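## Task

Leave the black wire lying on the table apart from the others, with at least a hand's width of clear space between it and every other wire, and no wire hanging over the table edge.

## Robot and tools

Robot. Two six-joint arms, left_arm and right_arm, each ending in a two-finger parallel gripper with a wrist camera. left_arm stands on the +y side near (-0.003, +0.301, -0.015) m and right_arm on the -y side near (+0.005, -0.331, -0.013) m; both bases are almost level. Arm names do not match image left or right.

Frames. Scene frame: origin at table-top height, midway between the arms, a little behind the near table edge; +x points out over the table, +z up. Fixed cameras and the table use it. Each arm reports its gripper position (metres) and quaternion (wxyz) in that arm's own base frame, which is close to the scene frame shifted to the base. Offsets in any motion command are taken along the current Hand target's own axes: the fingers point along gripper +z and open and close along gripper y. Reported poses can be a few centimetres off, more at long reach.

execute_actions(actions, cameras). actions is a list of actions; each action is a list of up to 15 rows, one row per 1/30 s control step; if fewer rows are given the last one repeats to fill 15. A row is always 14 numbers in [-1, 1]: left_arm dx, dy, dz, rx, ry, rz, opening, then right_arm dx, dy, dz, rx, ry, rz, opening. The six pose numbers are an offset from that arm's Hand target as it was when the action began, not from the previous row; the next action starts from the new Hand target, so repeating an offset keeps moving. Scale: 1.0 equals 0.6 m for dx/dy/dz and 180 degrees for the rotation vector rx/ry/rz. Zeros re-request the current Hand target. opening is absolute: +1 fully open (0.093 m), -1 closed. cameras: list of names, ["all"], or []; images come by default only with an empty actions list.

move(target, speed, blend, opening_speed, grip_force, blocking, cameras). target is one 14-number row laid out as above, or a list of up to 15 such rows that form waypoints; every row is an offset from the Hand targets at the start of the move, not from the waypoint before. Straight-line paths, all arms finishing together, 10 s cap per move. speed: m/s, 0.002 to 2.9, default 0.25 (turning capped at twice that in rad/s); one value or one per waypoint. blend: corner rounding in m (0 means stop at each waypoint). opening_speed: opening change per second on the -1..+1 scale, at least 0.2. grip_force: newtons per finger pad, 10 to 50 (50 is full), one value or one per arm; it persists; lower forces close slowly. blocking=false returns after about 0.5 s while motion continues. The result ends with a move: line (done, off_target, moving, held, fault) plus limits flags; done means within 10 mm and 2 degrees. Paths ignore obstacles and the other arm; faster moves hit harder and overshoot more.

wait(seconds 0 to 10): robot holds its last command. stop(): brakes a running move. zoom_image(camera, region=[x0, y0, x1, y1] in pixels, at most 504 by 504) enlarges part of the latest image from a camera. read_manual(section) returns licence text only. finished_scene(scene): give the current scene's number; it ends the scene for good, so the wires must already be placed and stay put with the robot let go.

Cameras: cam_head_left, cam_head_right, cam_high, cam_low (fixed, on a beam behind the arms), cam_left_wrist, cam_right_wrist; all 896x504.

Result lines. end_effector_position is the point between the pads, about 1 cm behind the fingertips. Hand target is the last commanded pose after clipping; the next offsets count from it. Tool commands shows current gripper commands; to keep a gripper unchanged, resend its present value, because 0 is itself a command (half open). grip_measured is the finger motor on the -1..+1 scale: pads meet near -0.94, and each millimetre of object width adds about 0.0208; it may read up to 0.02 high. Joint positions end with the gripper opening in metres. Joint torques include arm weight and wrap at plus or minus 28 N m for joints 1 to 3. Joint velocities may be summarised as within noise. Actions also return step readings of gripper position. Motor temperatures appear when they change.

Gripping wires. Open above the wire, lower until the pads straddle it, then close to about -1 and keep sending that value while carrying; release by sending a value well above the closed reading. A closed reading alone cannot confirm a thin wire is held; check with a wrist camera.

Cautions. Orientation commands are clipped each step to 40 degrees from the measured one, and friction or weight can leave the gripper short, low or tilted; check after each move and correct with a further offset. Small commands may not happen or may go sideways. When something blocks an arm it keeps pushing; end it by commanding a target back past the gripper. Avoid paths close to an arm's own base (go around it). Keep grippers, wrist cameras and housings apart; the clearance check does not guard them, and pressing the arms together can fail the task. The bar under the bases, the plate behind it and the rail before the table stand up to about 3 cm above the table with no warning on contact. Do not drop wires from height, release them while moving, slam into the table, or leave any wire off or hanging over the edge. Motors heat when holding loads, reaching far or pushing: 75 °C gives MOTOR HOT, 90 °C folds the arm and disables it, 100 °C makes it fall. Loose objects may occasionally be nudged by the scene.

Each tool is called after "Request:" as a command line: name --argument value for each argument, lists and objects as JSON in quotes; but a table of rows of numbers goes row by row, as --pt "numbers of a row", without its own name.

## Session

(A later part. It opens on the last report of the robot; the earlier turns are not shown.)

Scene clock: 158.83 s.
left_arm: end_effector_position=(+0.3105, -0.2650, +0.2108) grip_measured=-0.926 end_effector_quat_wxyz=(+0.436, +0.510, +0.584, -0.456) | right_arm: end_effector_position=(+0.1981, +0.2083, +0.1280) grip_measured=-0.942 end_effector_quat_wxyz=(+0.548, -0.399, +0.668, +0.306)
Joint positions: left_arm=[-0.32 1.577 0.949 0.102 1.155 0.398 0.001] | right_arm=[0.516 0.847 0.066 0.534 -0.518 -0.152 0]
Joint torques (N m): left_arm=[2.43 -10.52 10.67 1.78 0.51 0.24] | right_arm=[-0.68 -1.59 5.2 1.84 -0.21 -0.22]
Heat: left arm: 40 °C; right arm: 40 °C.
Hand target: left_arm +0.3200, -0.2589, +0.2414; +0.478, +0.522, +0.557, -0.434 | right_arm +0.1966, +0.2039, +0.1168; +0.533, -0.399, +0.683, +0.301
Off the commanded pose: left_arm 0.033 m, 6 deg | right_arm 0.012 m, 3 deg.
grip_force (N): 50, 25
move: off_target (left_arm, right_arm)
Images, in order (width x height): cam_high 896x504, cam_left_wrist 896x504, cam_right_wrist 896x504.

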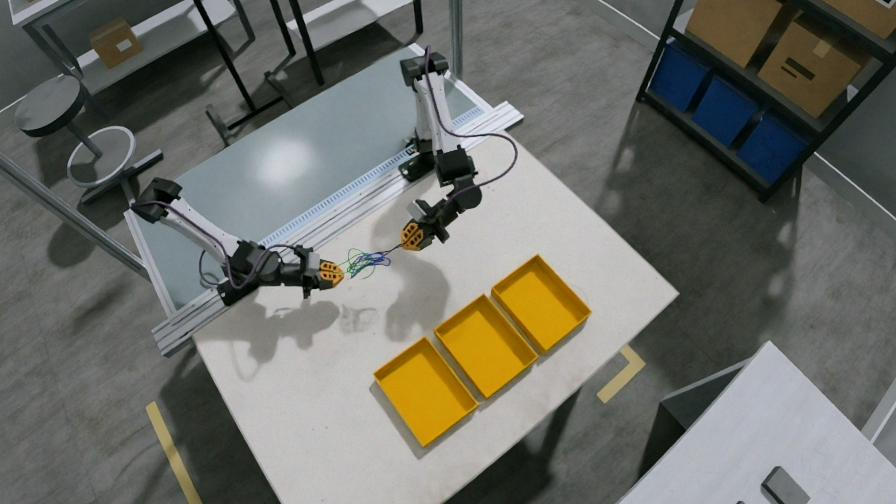

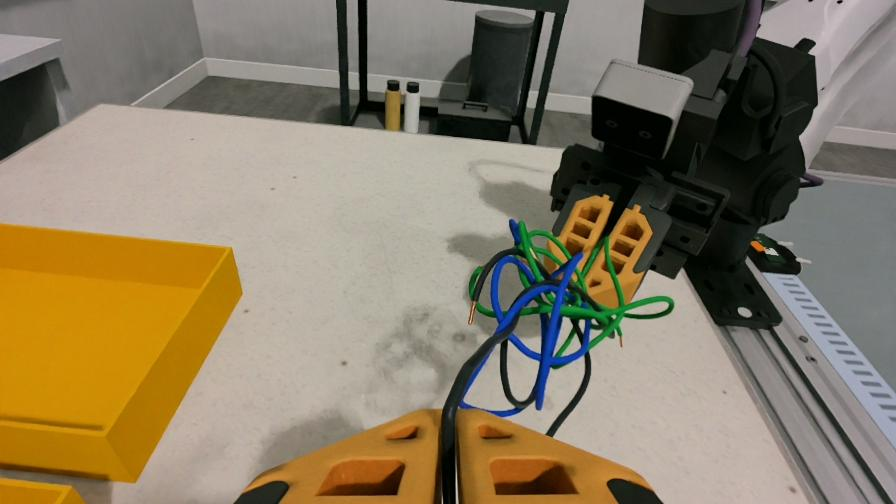

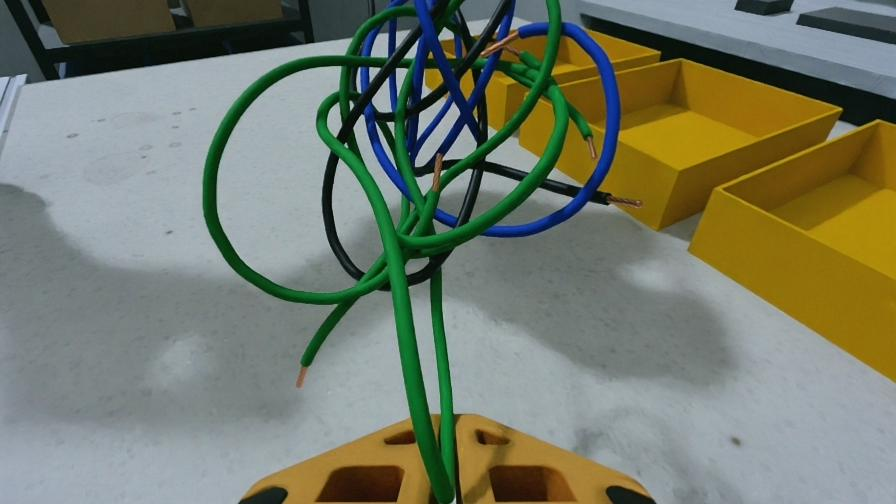

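Request:
move --target '[-0.1,0.003,-0.1,0,0,0,-0.9336,-0.01,-0.088,-0.088,0,0,0,-1]' --speed 0.07 --cameras '["cam_right_wrist","cam_left_wrist","cam_high"]'

Request:
zoom_image --camera "cam_right_wrist" --region '[250, 0, 750, 504]'

Request:
zoom_image --camera "cam_left_wrist" --region '[400, 200, 750, 504]'

Scene clock: 169.63 s.
left_arm: end_effector_position=(+0.3088, -0.2225, +0.2764) grip_measured=-0.926 end_effector_quat_wxyz=(+0.429, +0.508, +0.586, -0.463) | right_arm: end_effector_position=(+0.2113, +0.1428, +0.1459) grip_measured=-0.943 end_effector_quat_wxyz=(+0.547, -0.419, +0.655, +0.311)
Joint positions: left_arm=[-0.188 1.507 1.206 -0.455 1.271 0.627 0.001] | right_arm=[-0.022 0.768 0.188 0.134 -1.067 -0.448 0]
Joint torques (N m): left_arm=[3.95 -9.99 11.84 1.6 0.76 0.24] | right_arm=[-1.62 0.68 6.58 1.35 0.02 -0.22]
Heat: left arm: 39 °C; right arm: 39 °C.
Hand target: left_arm +0.3170, -0.2098, +0.3104; +0.478, +0.522, +0.557, -0.434 | right_arm +0.2172, +0.1347, +0.1366; +0.533, -0.399, +0.683, +0.301
Off the commanded pose: left_arm 0.037 m, 7 deg | right_arm 0.014 m, 4 deg.
grip_force (N): 50, 25
move: off_target (left_arm, right_arm)
Images, in order (width x height): cam_high 896x504, cam_left_wrist 896x504, cam_right_wrist 896x504.

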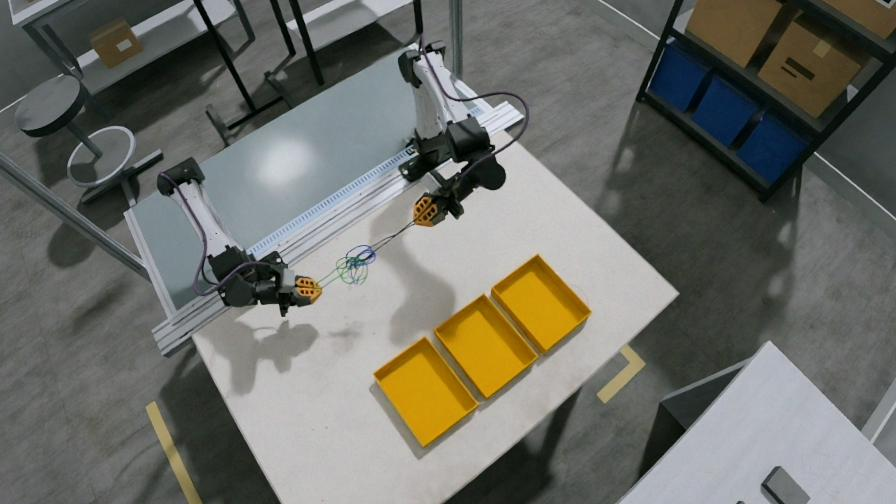

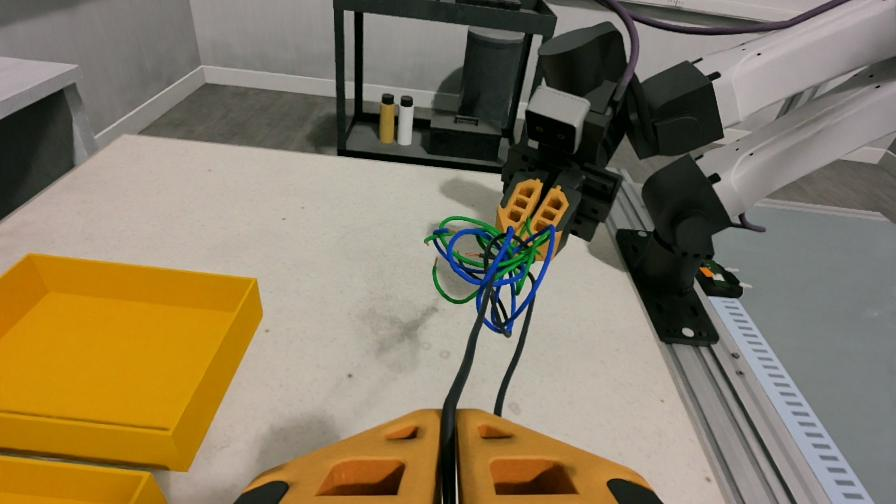

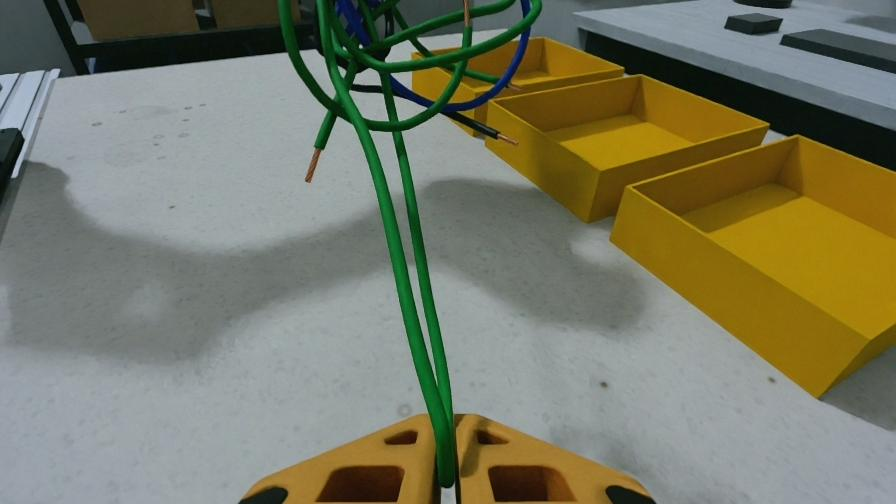

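Scaled by 1.000.

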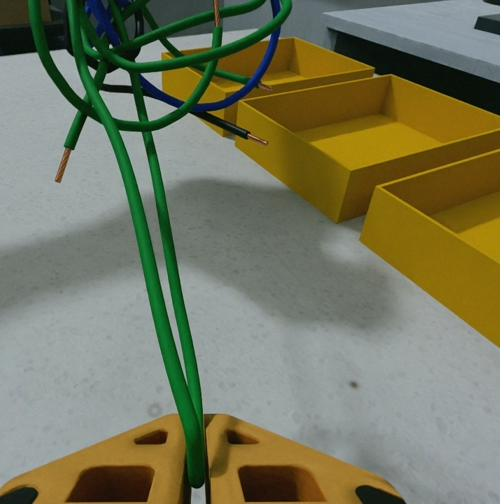

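Scaled by 1.440 from the camera's 896x504 image, which has a finer 1280x720 frame.

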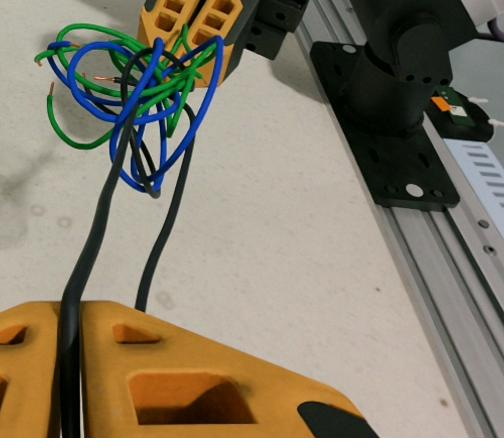

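Request:
move --target '[0.07,0.003,-0.12,-0.1,0,0,-0.9336,0.061,-0.084,-0.032,0,0,0,-1]' --speed 0.08 --cameras '["cam_right_wrist","cam_left_wrist","cam_low"]'

Request:
zoom_image --camera "cam_left_wrist" --region '[400, 100, 750, 404]'

Scene clock: 183.73 s.
left_arm: end_effector_position=(+0.3131, -0.1349, +0.2756) grip_measured=-0.931 end_effector_quat_wxyz=(+0.541, +0.440, +0.621, -0.357) | right_arm: end_effector_position=(+0.2434, +0.0883, +0.1033) grip_measured=-0.943 end_effector_quat_wxyz=(+0.530, -0.398, +0.684, +0.303)
Joint positions: left_arm=[0.079 1.256 0.914 -0.172 1.239 0.522 0.001] | right_arm=[-0.315 1.209 0.3 0.006 -1.242 -0.883 0]
Joint torques (N m): left_arm=[1.05 -6.49 6.87 1.79 0.3 -0.02] | right_arm=[-0.53 -1.8 6.48 1.32 -0.74 -0.23]
Heat: left arm: 41 °C; right arm: 38 °C.
Hand target: left_arm +0.3132, -0.1320, +0.2810; +0.553, +0.441, +0.618, -0.342 | right_arm +0.2474, +0.0852, +0.1067; +0.533, -0.399, +0.683, +0.301
Off the commanded pose: left_arm 0.006 m, 2 deg | right_arm 0.006 m, 0 deg.
grip_force (N): 50, 25
move: done
Images, in order (width x height): cam_low 896x504, cam_left_wrist 896x504, cam_right_wrist 896x504.

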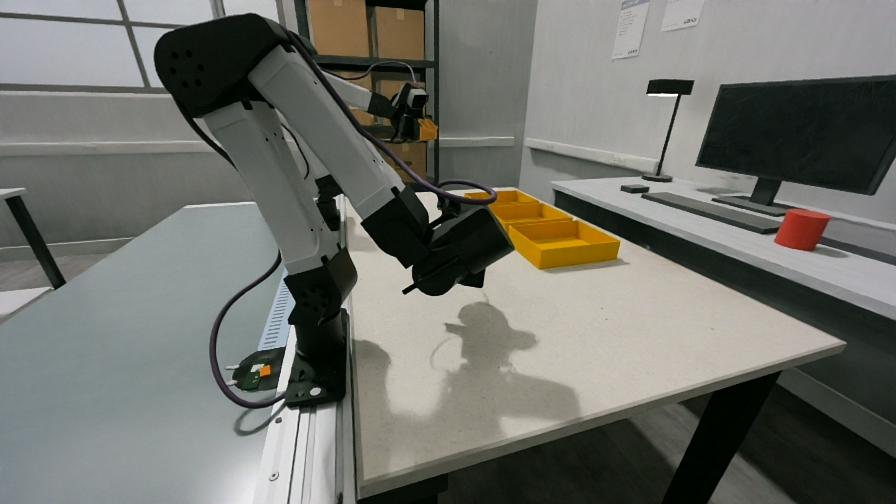

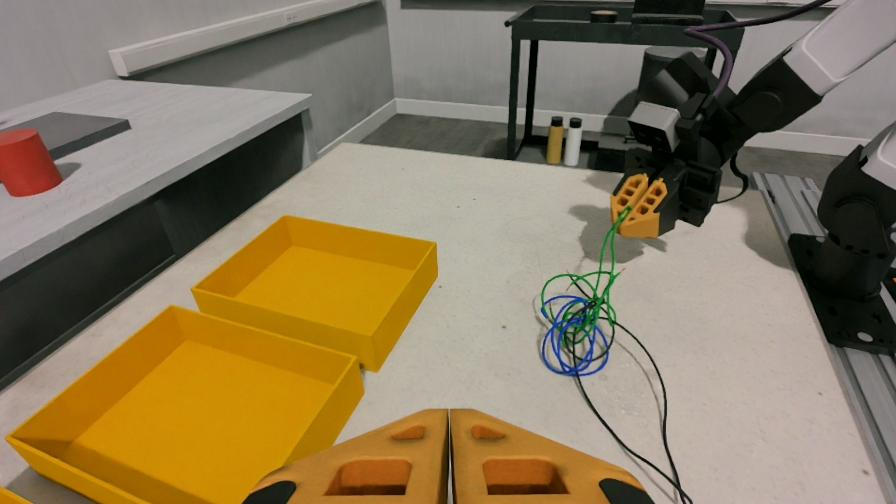

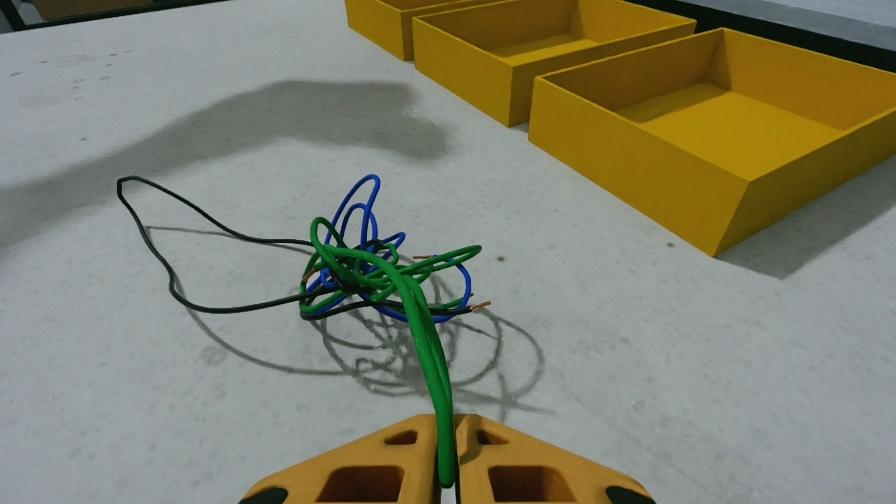

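Scaled by 1.440 from the camera's 896x504 image, which has a finer 1280x720 frame.

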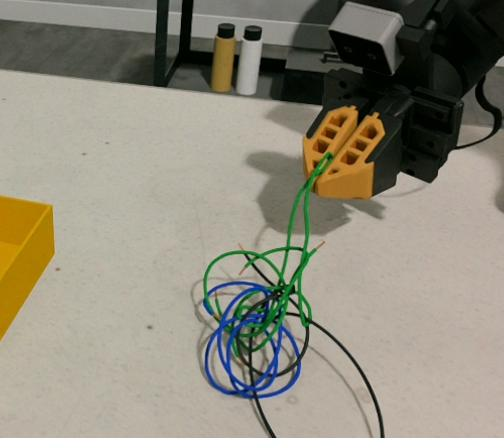

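Request:
move --target '[0.298,-0.28,0.183,0,0.2,0,-0.1,0,0,0,0,0,0,-1]' --speed 0.2 --cameras '["cam_left_wrist","cam_right_wrist","cam_high"]'

Request:
zoom_image --camera "cam_high" --region '[310, 200, 450, 310]'

Scene clock: 224.33 s.
left_arm: end_effector_position=(+0.1983, -0.2630, +0.0773) grip_measured=-0.103 end_effector_quat_wxyz=(+0.329, +0.528, +0.759, -0.192) | right_arm: end_effector_position=(+0.2433, +0.0883, +0.1032) grip_measured=-0.943 end_effector_quat_wxyz=(+0.530, -0.399, +0.684, +0.303)
Joint positions: left_arm=[-0.808 1.26 0.55 -0.107 0.229 0.317 0.04] | right_arm=[-0.315 1.209 0.3 0.005 -1.242 -0.884 0]
Joint torques (N m): left_arm=[-0.32 -3.19 6.78 1.96 0.1 -0.04] | right_arm=[-0.5 -1.78 6.49 1.3 -0.75 -0.23]
Motor temperatures (°C): left_arm=[29 37 39 40 28 30 28] | right_arm=[31 33 36 37 29 29 28]
Heat: left arm: 40 °C; right arm: 37 °C.
Hand target: left_arm +0.2003, -0.2655, +0.0770; +0.335, +0.525, +0.759, -0.189 | right_arm +0.2474, +0.0852, +0.1067; +0.533, -0.399, +0.683, +0.301
Off the commanded pose: left_arm 0.003 m, 1 deg | right_arm 0.006 m, 0 deg.
grip_force (N): 50, 25
move: done
Images, in order (width x height): cam_high 896x504, cam_left_wrist 896x504, cam_right_wrist 896x504.

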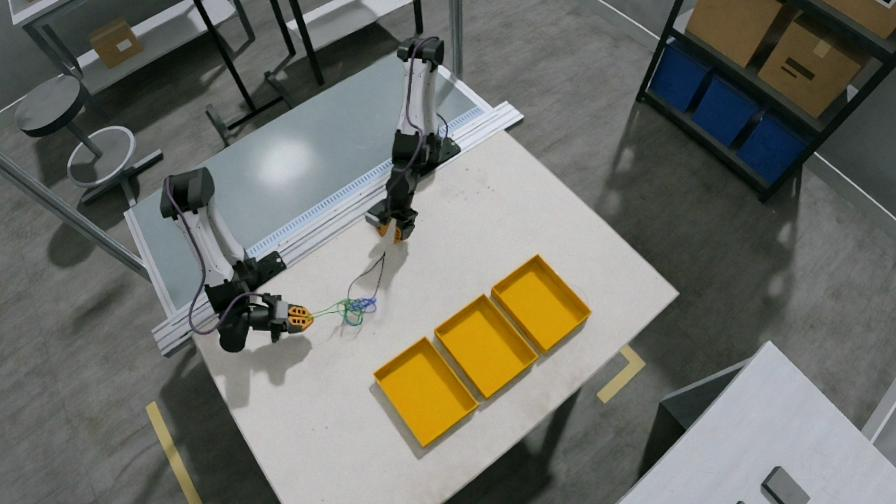

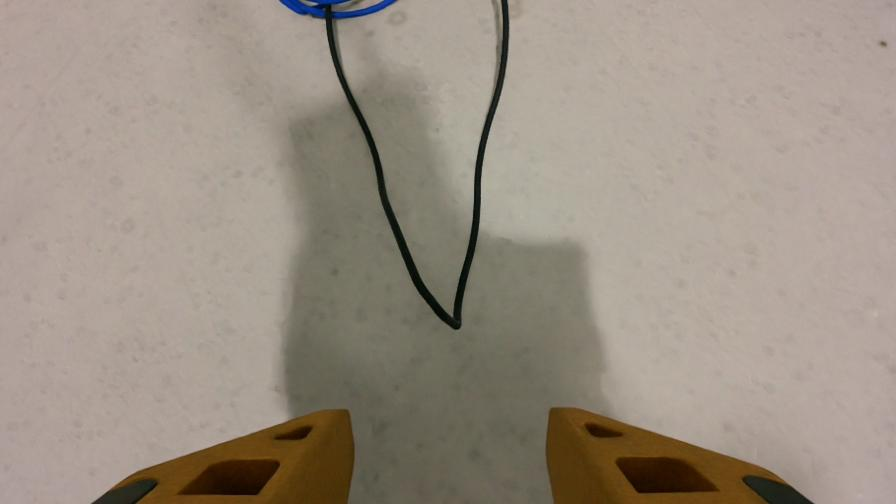

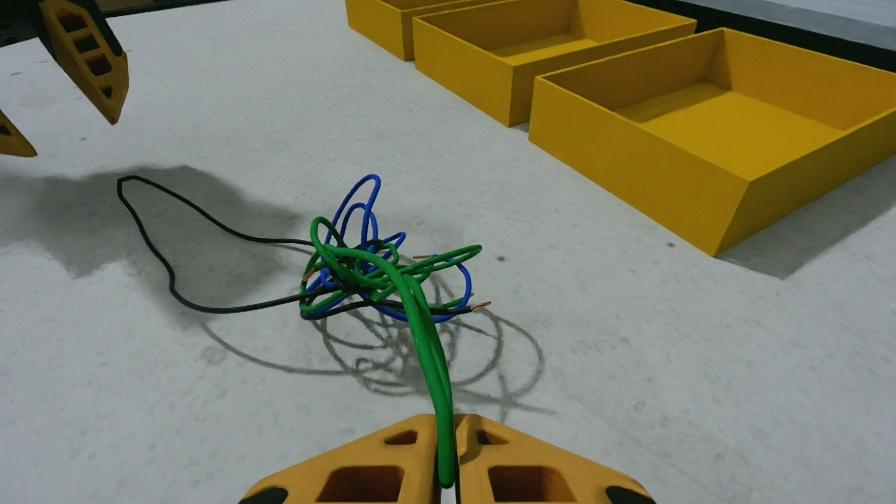

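Scaled by 3.600 from the camera's 896x504 image, which has a finer 1280x720 frame.

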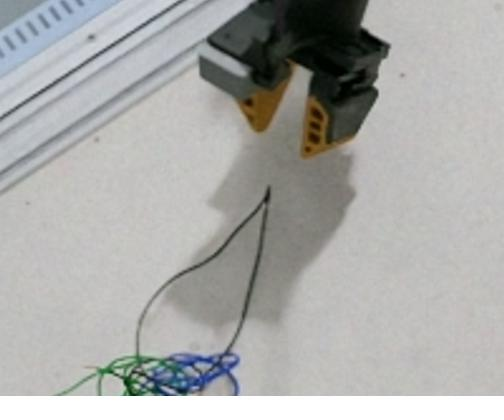

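Request:
move --pt "0 0 0.11 0 0 0 -0.1 0 0 0 0 0 0 -1" --pt "0 0 0.11 0 0 0 -1 0 0 0 0 0 0 -1" --speed 0.1 --grip_force '[40,25]' --cameras '["cam_left_wrist","cam_right_wrist"]'

Scene clock: 234.70 s.
left_arm: end_effector_position=(+0.2094, -0.2979, +0.0333) grip_measured=-0.978 end_effector_quat_wxyz=(+0.314, +0.526, +0.764, -0.202) | right_arm: end_effector_position=(+0.2433, +0.0883, +0.1032) grip_measured=-0.943 end_effector_quat_wxyz=(+0.530, -0.399, +0.684, +0.303)
Joint positions: left_arm=[-0.859 1.546 0.576 0.14 0.217 0.262 0] | right_arm=[-0.315 1.209 0.3 0.005 -1.242 -0.884 0]
Joint torques (N m): left_arm=[-0.51 -1.13 7.61 2.4 -0.19 0.11] | right_arm=[-0.51 -1.78 6.49 1.3 -0.75 -0.23]
Heat: left arm: 42 °C; right arm: 37 °C.
Hand target: left_arm +0.2210, -0.3076, +0.0306; +0.336, +0.525, +0.759, -0.189 | right_arm +0.2474, +0.0852, +0.1067; +0.533, -0.399, +0.683, +0.301
Off the commanded pose: left_arm 0.015 m, 3 deg | right_arm 0.006 m, 0 deg.
grip_force (N): 40, 25
move: off_target (left_arm); target 2's new opening was sent with left_arm's hand 0.031 m and 4 deg from that target
Images, in order (width x height): cam_left_wrist 896x504, cam_right_wrist 896x504.

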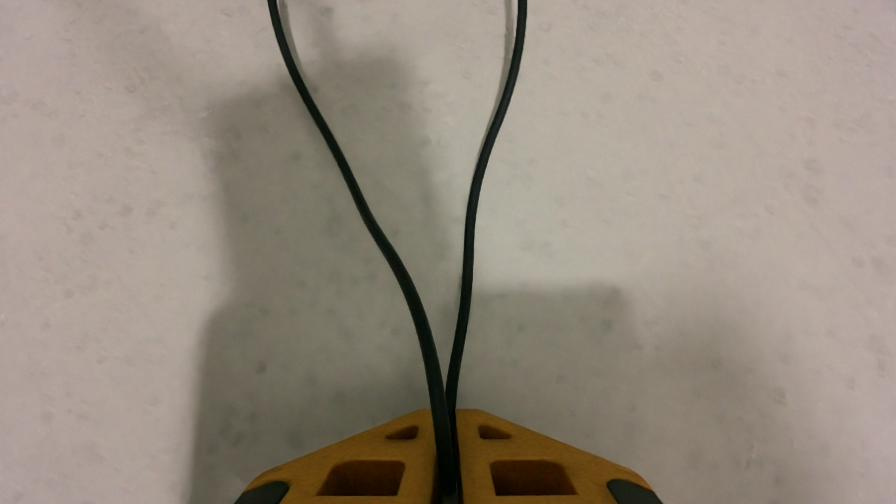

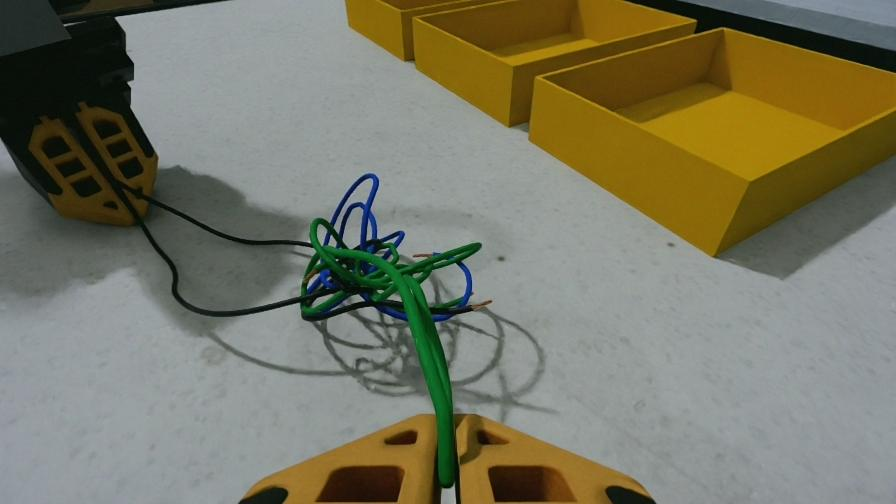

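Request:
move --target '[0.035,0,-0.1,0,0,0,-1,0,0,0,0,0,0,-1]' --speed 0.07 --cameras '["cam_left_wrist","cam_right_wrist"]'

Scene clock: 246.37 s.
left_arm: end_effector_position=(+0.1980, -0.2576, +0.0551) grip_measured=-0.978 end_effector_quat_wxyz=(+0.331, +0.522, +0.763, -0.187) | right_arm: end_effector_position=(+0.2429, +0.0885, +0.1029) grip_measured=-0.943 end_effector_quat_wxyz=(+0.529, -0.398, +0.685, +0.304)
Joint positions: left_arm=[-0.804 1.298 0.474 0.009 0.217 0.311 0] | right_arm=[-0.315 1.209 0.3 0 -1.242 -0.885 0]
Joint torques (N m): left_arm=[1.28 -5.86 6.01 1.61 0.38 0.18] | right_arm=[-0.51 -1.78 6.5 1.33 -0.75 -0.22]
Heat: left arm: 43 °C; right arm: 37 °C.
Hand target: left_arm +0.1975, -0.2552, +0.0579; +0.335, +0.525, +0.759, -0.189 | right_arm +0.2474, +0.0852, +0.1067; +0.533, -0.399, +0.683, +0.301
Off the commanded pose: left_arm 0.004 m, 1 deg | right_arm 0.007 m, 1 deg.
grip_force (N): 40, 25
move: done
Images, in order (width x height): cam_left_wrist 896x504, cam_right_wrist 896x504.

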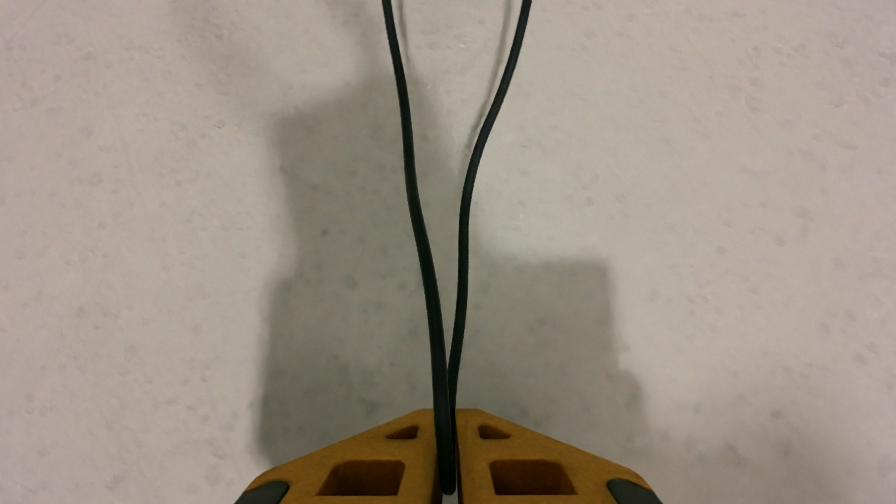

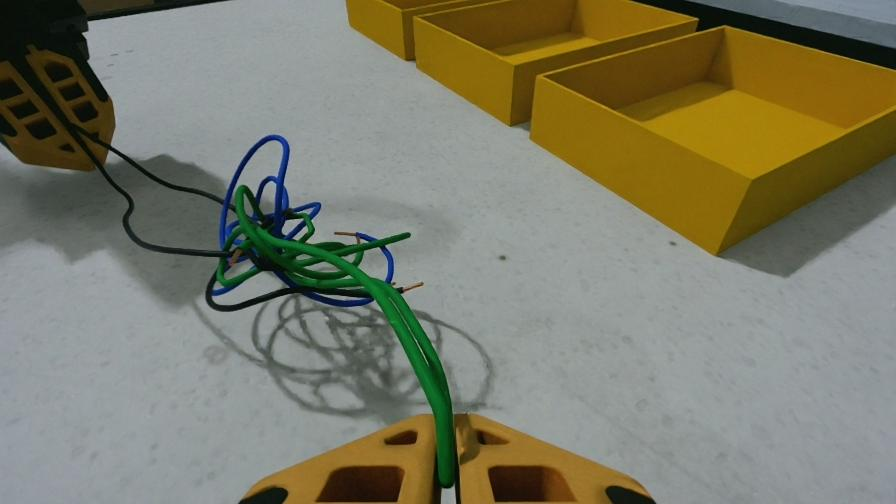

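Request:
move --target '[0.02,0.06,-0.17,0,0,0,-1,0,0,-0.02,0,0,0,-1]' --speed 0.07 --grip_force '[50,35]' --cameras '["cam_left_wrist","cam_right_wrist"]'

Request:
zoom_image --camera "cam_right_wrist" --region '[0, 50, 504, 504]'

Scene clock: 256.40 s.
left_arm: end_effector_position=(+0.1942, -0.1922, +0.1314) grip_measured=-0.978 end_effector_quat_wxyz=(+0.362, +0.542, +0.724, -0.226) | right_arm: end_effector_position=(+0.2175, +0.0966, +0.1115) grip_measured=-0.971 end_effector_quat_wxyz=(+0.520, -0.396, +0.665, +0.362)
Joint positions: left_arm=[-0.45 0.939 0.569 -0.475 0.554 0.62 0] | right_arm=[-0.346 1.209 0.346 -0.33 -1.357 -1.113 0]
Joint torques (N m): left_arm=[3.9 -3.33 9.01 0.37 -0.36 0.2] | right_arm=[-4.19 -1.92 7.71 1.49 0.05 -0.12]
Heat: left arm: 42 °C; right arm: 37 °C.
Hand target: left_arm +0.1964, -0.1684, +0.1235; +0.335, +0.525, +0.759, -0.189 | right_arm +0.2415, +0.0752, +0.1097; +0.533, -0.399, +0.683, +0.301
Off the commanded pose: left_arm 0.025 m, 7 deg | right_arm 0.032 m, 7 deg.
grip_force (N): 50, 35
move: off_target (left_arm, right_arm)
Images, in order (width x height): cam_left_wrist 896x504, cam_right_wrist 896x504.

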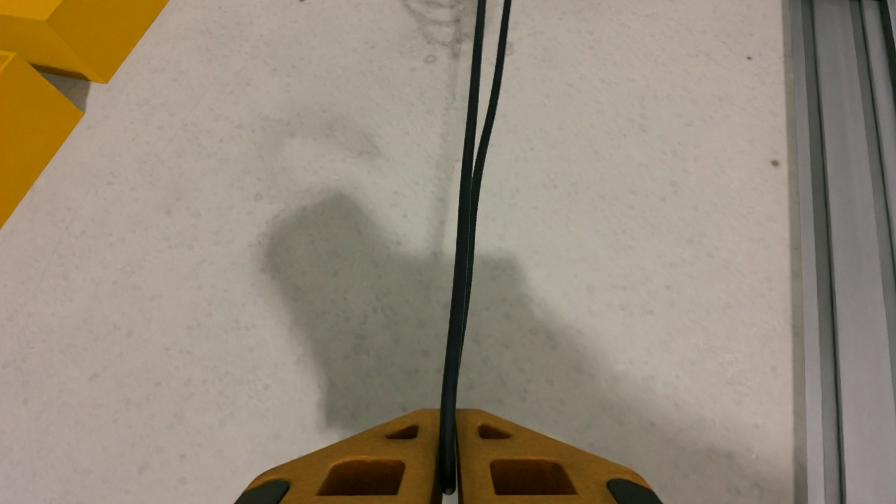

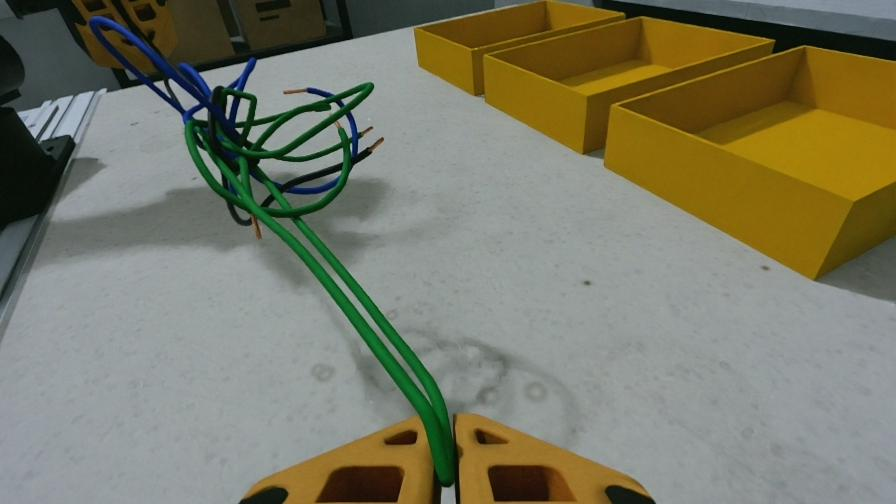

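Scaled by 1.000.

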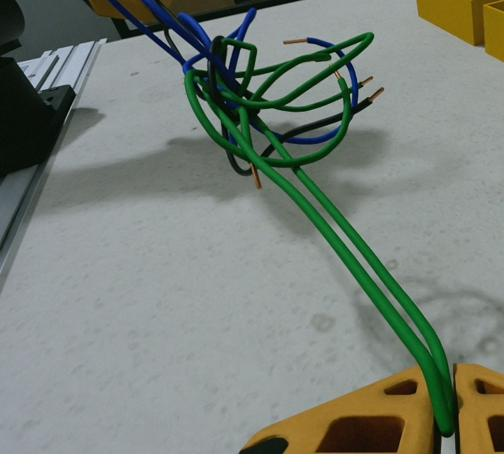

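Request:
move --target '[-0.04,0.03,-0.05,0,0,0,-1,0,0,0,0,0,0,-1]' --speed 0.06 --cameras '["cam_right_wrist"]'

Request:
zoom_image --camera "cam_right_wrist" --region '[0, 0, 504, 354]'

Scene clock: 264.97 s.
left_arm: end_effector_position=(+0.2007, -0.1867, +0.1702) grip_measured=-0.978 end_effector_quat_wxyz=(+0.361, +0.549, +0.716, -0.237) | right_arm: end_effector_position=(+0.2148, +0.0983, +0.1181) grip_measured=-0.971 end_effector_quat_wxyz=(+0.526, -0.395, +0.654, +0.374)
Joint positions: left_arm=[-0.379 0.968 0.736 -0.653 0.629 0.698 0] | right_arm=[-0.348 1.209 0.358 -0.374 -1.393 -1.145 0]
Joint torques (N m): left_arm=[5.07 -2.43 10.09 0.32 -0.59 0.16] | right_arm=[-4.66 -1.81 7.61 1.5 0.41 -0.1]
Heat: left arm: 42 °C; right arm: 37 °C.
Hand target: left_arm +0.2091, -0.1585, +0.1628; +0.335, +0.525, +0.759, -0.189 | right_arm +0.2416, +0.0751, +0.1097; +0.533, -0.399, +0.683, +0.301
Off the commanded pose: left_arm 0.030 m, 8 deg | right_arm 0.036 m, 9 deg.
grip_force (N): 50, 35
move: off_target (left_arm, right_arm)
Images, in order (width x height): cam_right_wrist 896x504.

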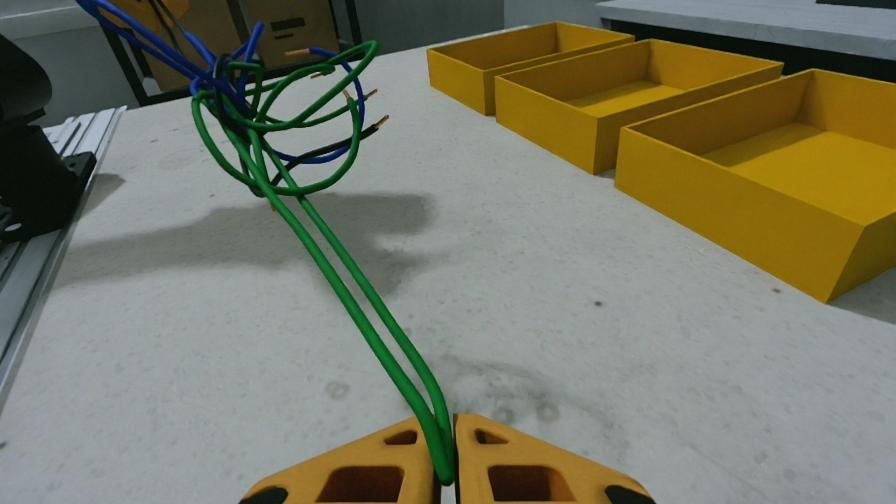

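Scaled by 1.000.

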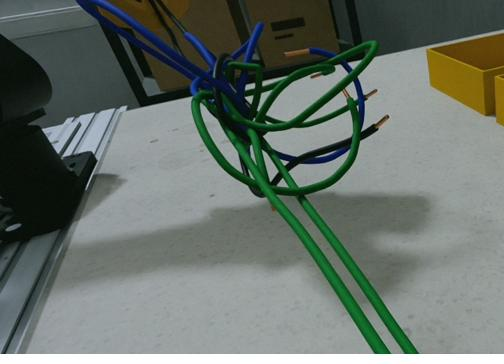

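Request:
move --target '[0.072,-0.035,0.21,0,0,0,-1,0.07,0,0.02,0,0,0,-1]' --speed 0.1 --cameras '["cam_right_wrist","cam_left_wrist"]'

Request:
zoom_image --camera "cam_right_wrist" --region '[100, 50, 504, 354]'

Request:
zoom_image --camera "cam_left_wrist" --region '[250, 0, 650, 250]'

Scene clock: 279.40 s.
left_arm: end_effector_position=(+0.2188, -0.2197, +0.0474) grip_measured=-0.978 end_effector_quat_wxyz=(+0.338, +0.529, +0.753, -0.197) | right_arm: end_effector_position=(+0.2413, +0.0787, +0.0696) grip_measured=-0.972 end_effector_quat_wxyz=(+0.533, -0.403, +0.677, +0.307)
Joint positions: left_arm=[-0.577 1.291 0.427 0.015 0.394 0.496 0] | right_arm=[-0.376 1.434 0.283 0.071 -1.292 -1.078 0]
Joint torques (N m): left_arm=[-0.09 -2.88 5.7 1.71 0.08 -0.05] | right_arm=[-0.47 -2.74 3.51 1.45 -0.62 -0.02]
Heat: left arm: 42 °C; right arm: 37 °C.
Hand target: left_arm +0.2192, -0.2180, +0.0422; +0.335, +0.525, +0.759, -0.189 | right_arm +0.2426, +0.0758, +0.0661; +0.533, -0.399, +0.683, +0.301
Off the commanded pose: left_arm 0.006 m, 1 deg | right_arm 0.005 m, 1 deg.
grip_force (N): 50, 35
move: done
Images, in order (width x height): cam_left_wrist 896x504, cam_right_wrist 896x504.

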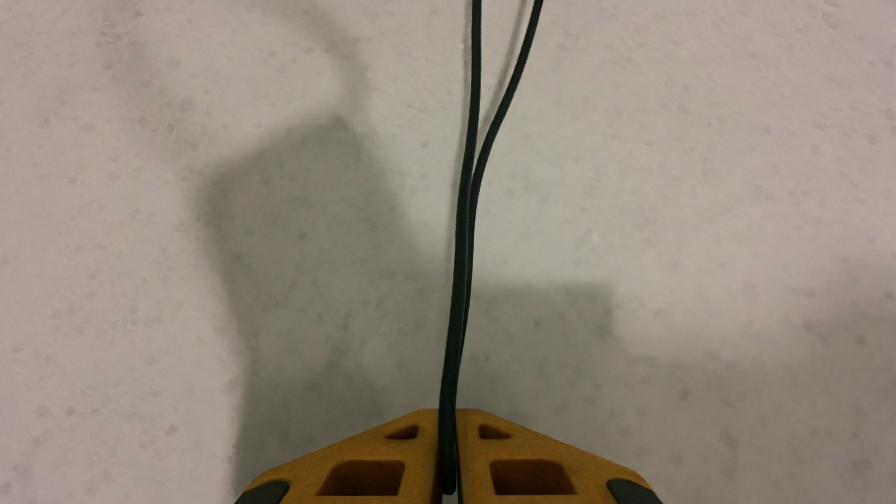

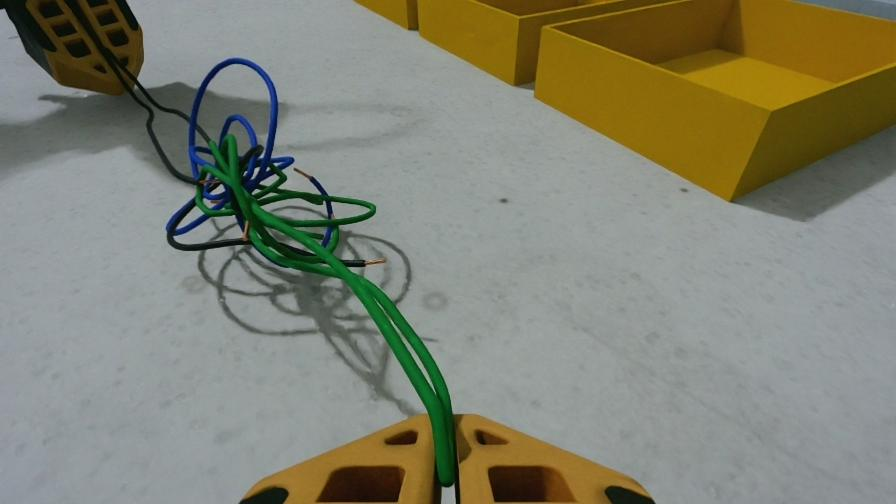

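Scaled by 1.248 from the camera's 896x504 image, which has a finer 1280x720 frame.

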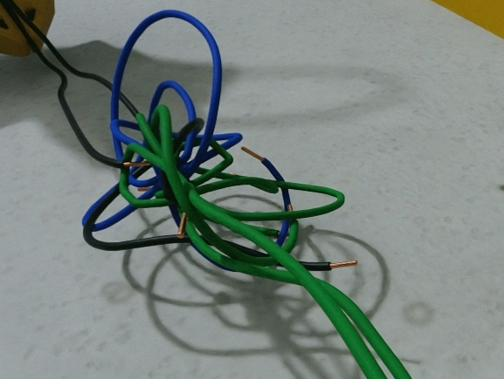

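Scaled by 1.260 from the camera's 896x504 image, which has a finer 1280x720 frame.

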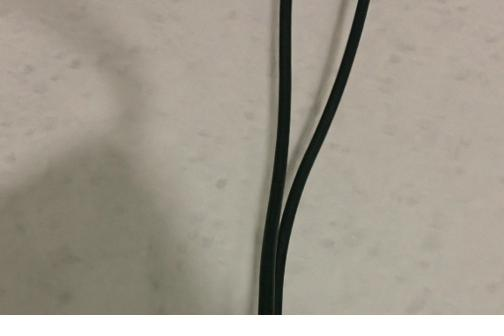

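Request:
move --pt "0 0 0 0 0 0 -1 0.055 0 0.012 0 0 0 -1" --pt "0 0 0 0 0 0 -1 0.055 0 0.012 0 0 0 -0.3" --pt "0 0 0 0 0 0 -1 0.03 0 -0.05 0 0 0 -0.3" --pt "0 0 0 0 0 0 -1 -0.08 0.10 -0.0 0 0 0 0.2" --speed 0.12 --opening_speed 0.8 --cameras '["cam_right_wrist","cam_left_wrist"]'

Request:
zoom_image --camera "cam_right_wrist" --region '[200, 50, 604, 354]'

Scene clock: 317.03 s.
left_arm: end_effector_position=(+0.2198, -0.2190, +0.0471) grip_measured=-0.978 end_effector_quat_wxyz=(+0.339, +0.528, +0.754, -0.194) | right_arm: end_effector_position=(+0.1964, +0.1156, +0.1125) grip_measured=+0.197 end_effector_quat_wxyz=(+0.530, -0.395, +0.685, +0.306)
Joint positions: left_arm=[-0.577 1.291 0.427 0.015 0.386 0.496 0] | right_arm=[-0.219 0.742 0.142 -0.111 -1.176 -0.673 0.055]
Joint torques (N m): left_arm=[-0.13 -2.85 5.68 1.72 0.17 -0.05] | right_arm=[0.92 -0.83 5.05 1.85 -0.47 -0.05]
Heat: left arm: 40 °C; right arm: 37 °C.
Hand target: left_arm +0.2192, -0.2180, +0.0422; +0.335, +0.525, +0.759, -0.189 | right_arm +0.1961, +0.1166, +0.1117; +0.533, -0.399, +0.683, +0.301
Off the commanded pose: left_arm 0.005 m, 1 deg | right_arm 0.001 m, 1 deg.
grip_force (N): 50, 35
move: done; target 2's new opening was sent with right_arm's hand 0.012 m and 3 deg from that target
Images, in order (width x height): cam_left_wrist 896x504, cam_right_wrist 896x504.

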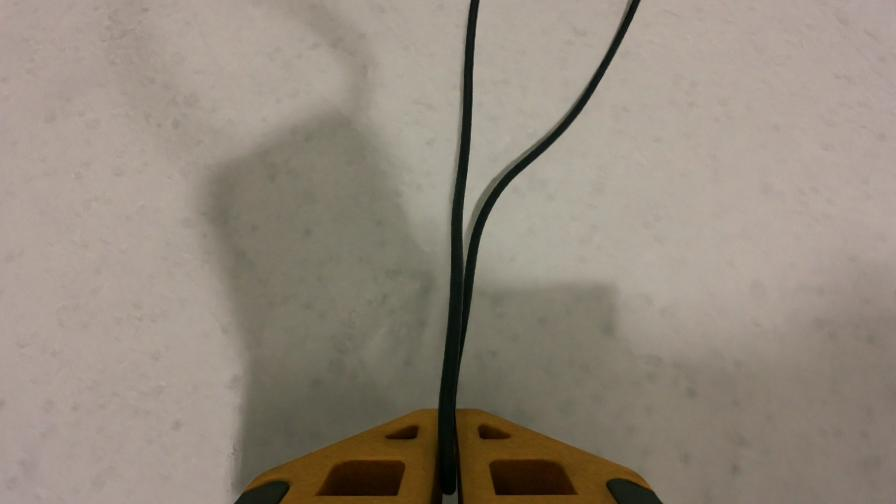

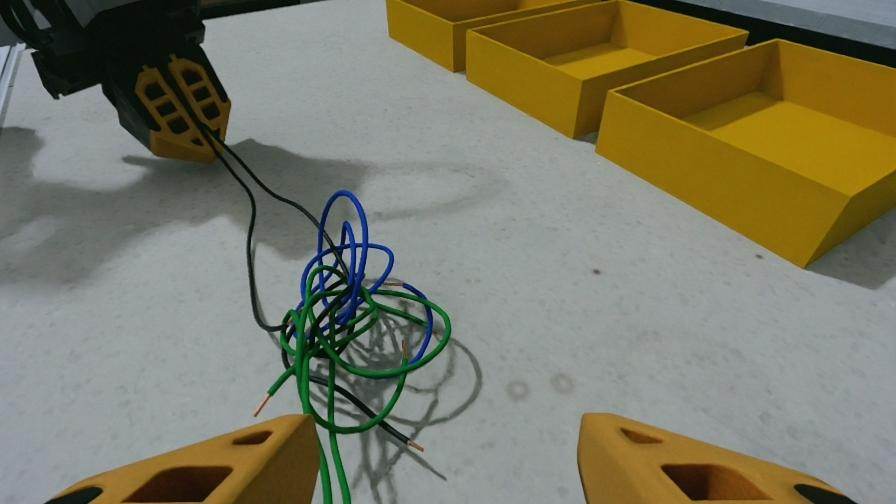

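Scaled by 1.248 from the camera's 896x504 image, which has a finer 1280x720 frame.

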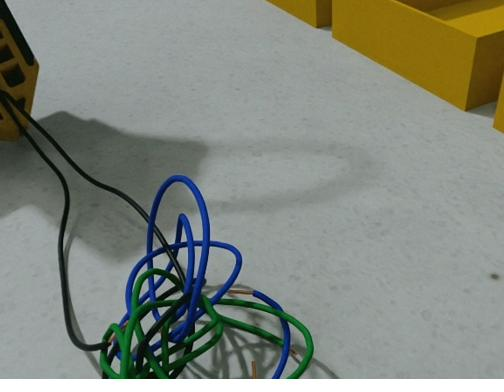

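Request:
move --target '[0,0,0,0,0,0,-1,-0.055,0.065,0.105,0,0.194,0,0.0]' --speed 0.15 --cameras '["cam_right_wrist","cam_left_wrist"]'

Request:
zoom_image --camera "cam_right_wrist" --region '[200, 100, 704, 504]'

Scene clock: 339.63 s.
left_arm: end_effector_position=(+0.2198, -0.2190, +0.0471) grip_measured=-0.978 end_effector_quat_wxyz=(+0.339, +0.528, +0.754, -0.194) | right_arm: end_effector_position=(+0.1957, +0.1944, +0.1226) grip_measured=+0.003 end_effector_quat_wxyz=(+0.305, -0.472, +0.810, +0.169)
Joint positions: left_arm=[-0.577 1.291 0.427 0.015 0.386 0.496 0] | right_arm=[0.621 0.988 0.645 -0.559 -0.266 -0.342 0.045]
Joint torques (N m): left_arm=[-0.13 -2.85 5.72 1.73 0.17 -0.05] | right_arm=[0.87 -1.54 7.9 1.61 -0.17 -0.01]
Heat: left arm: 39 °C; right arm: 38 °C.
Hand target: left_arm +0.2192, -0.2180, +0.0422; +0.335, +0.525, +0.759, -0.189 | right_arm +0.1968, +0.1961, +0.1272; +0.303, -0.471, +0.811, +0.168
Off the commanded pose: left_arm 0.005 m, 1 deg | right_arm 0.005 m, 0 deg.
grip_force (N): 50, 35
move: done
Images, in order (width x height): cam_left_wrist 896x504, cam_right_wrist 896x504.

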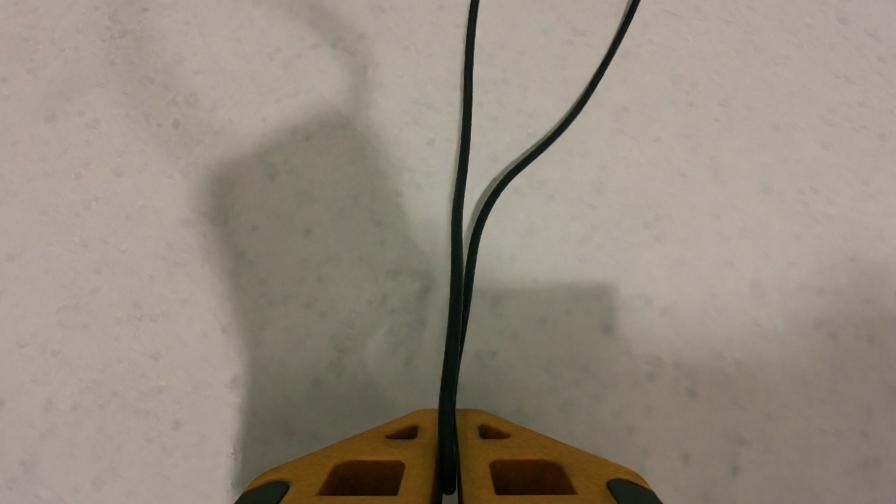

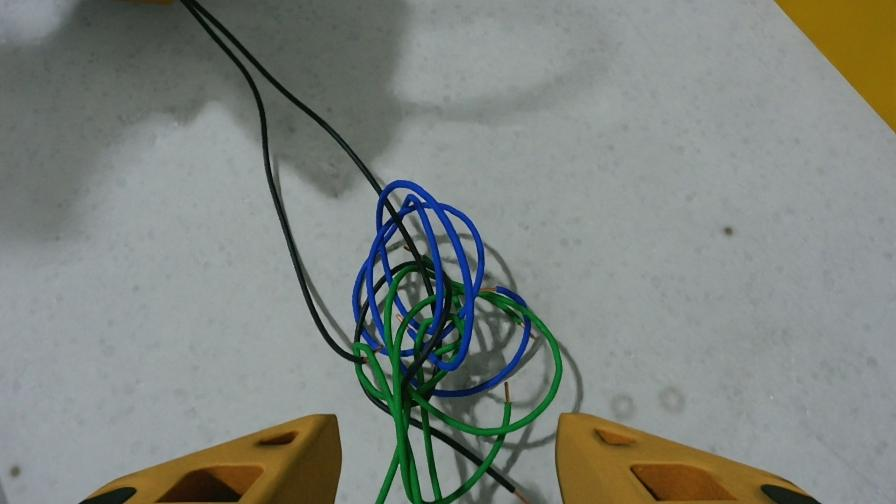

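Scaled by 1.000.

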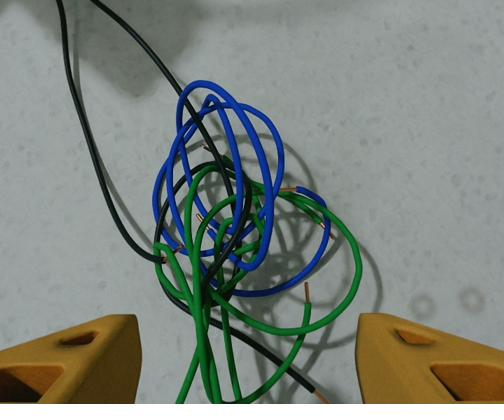

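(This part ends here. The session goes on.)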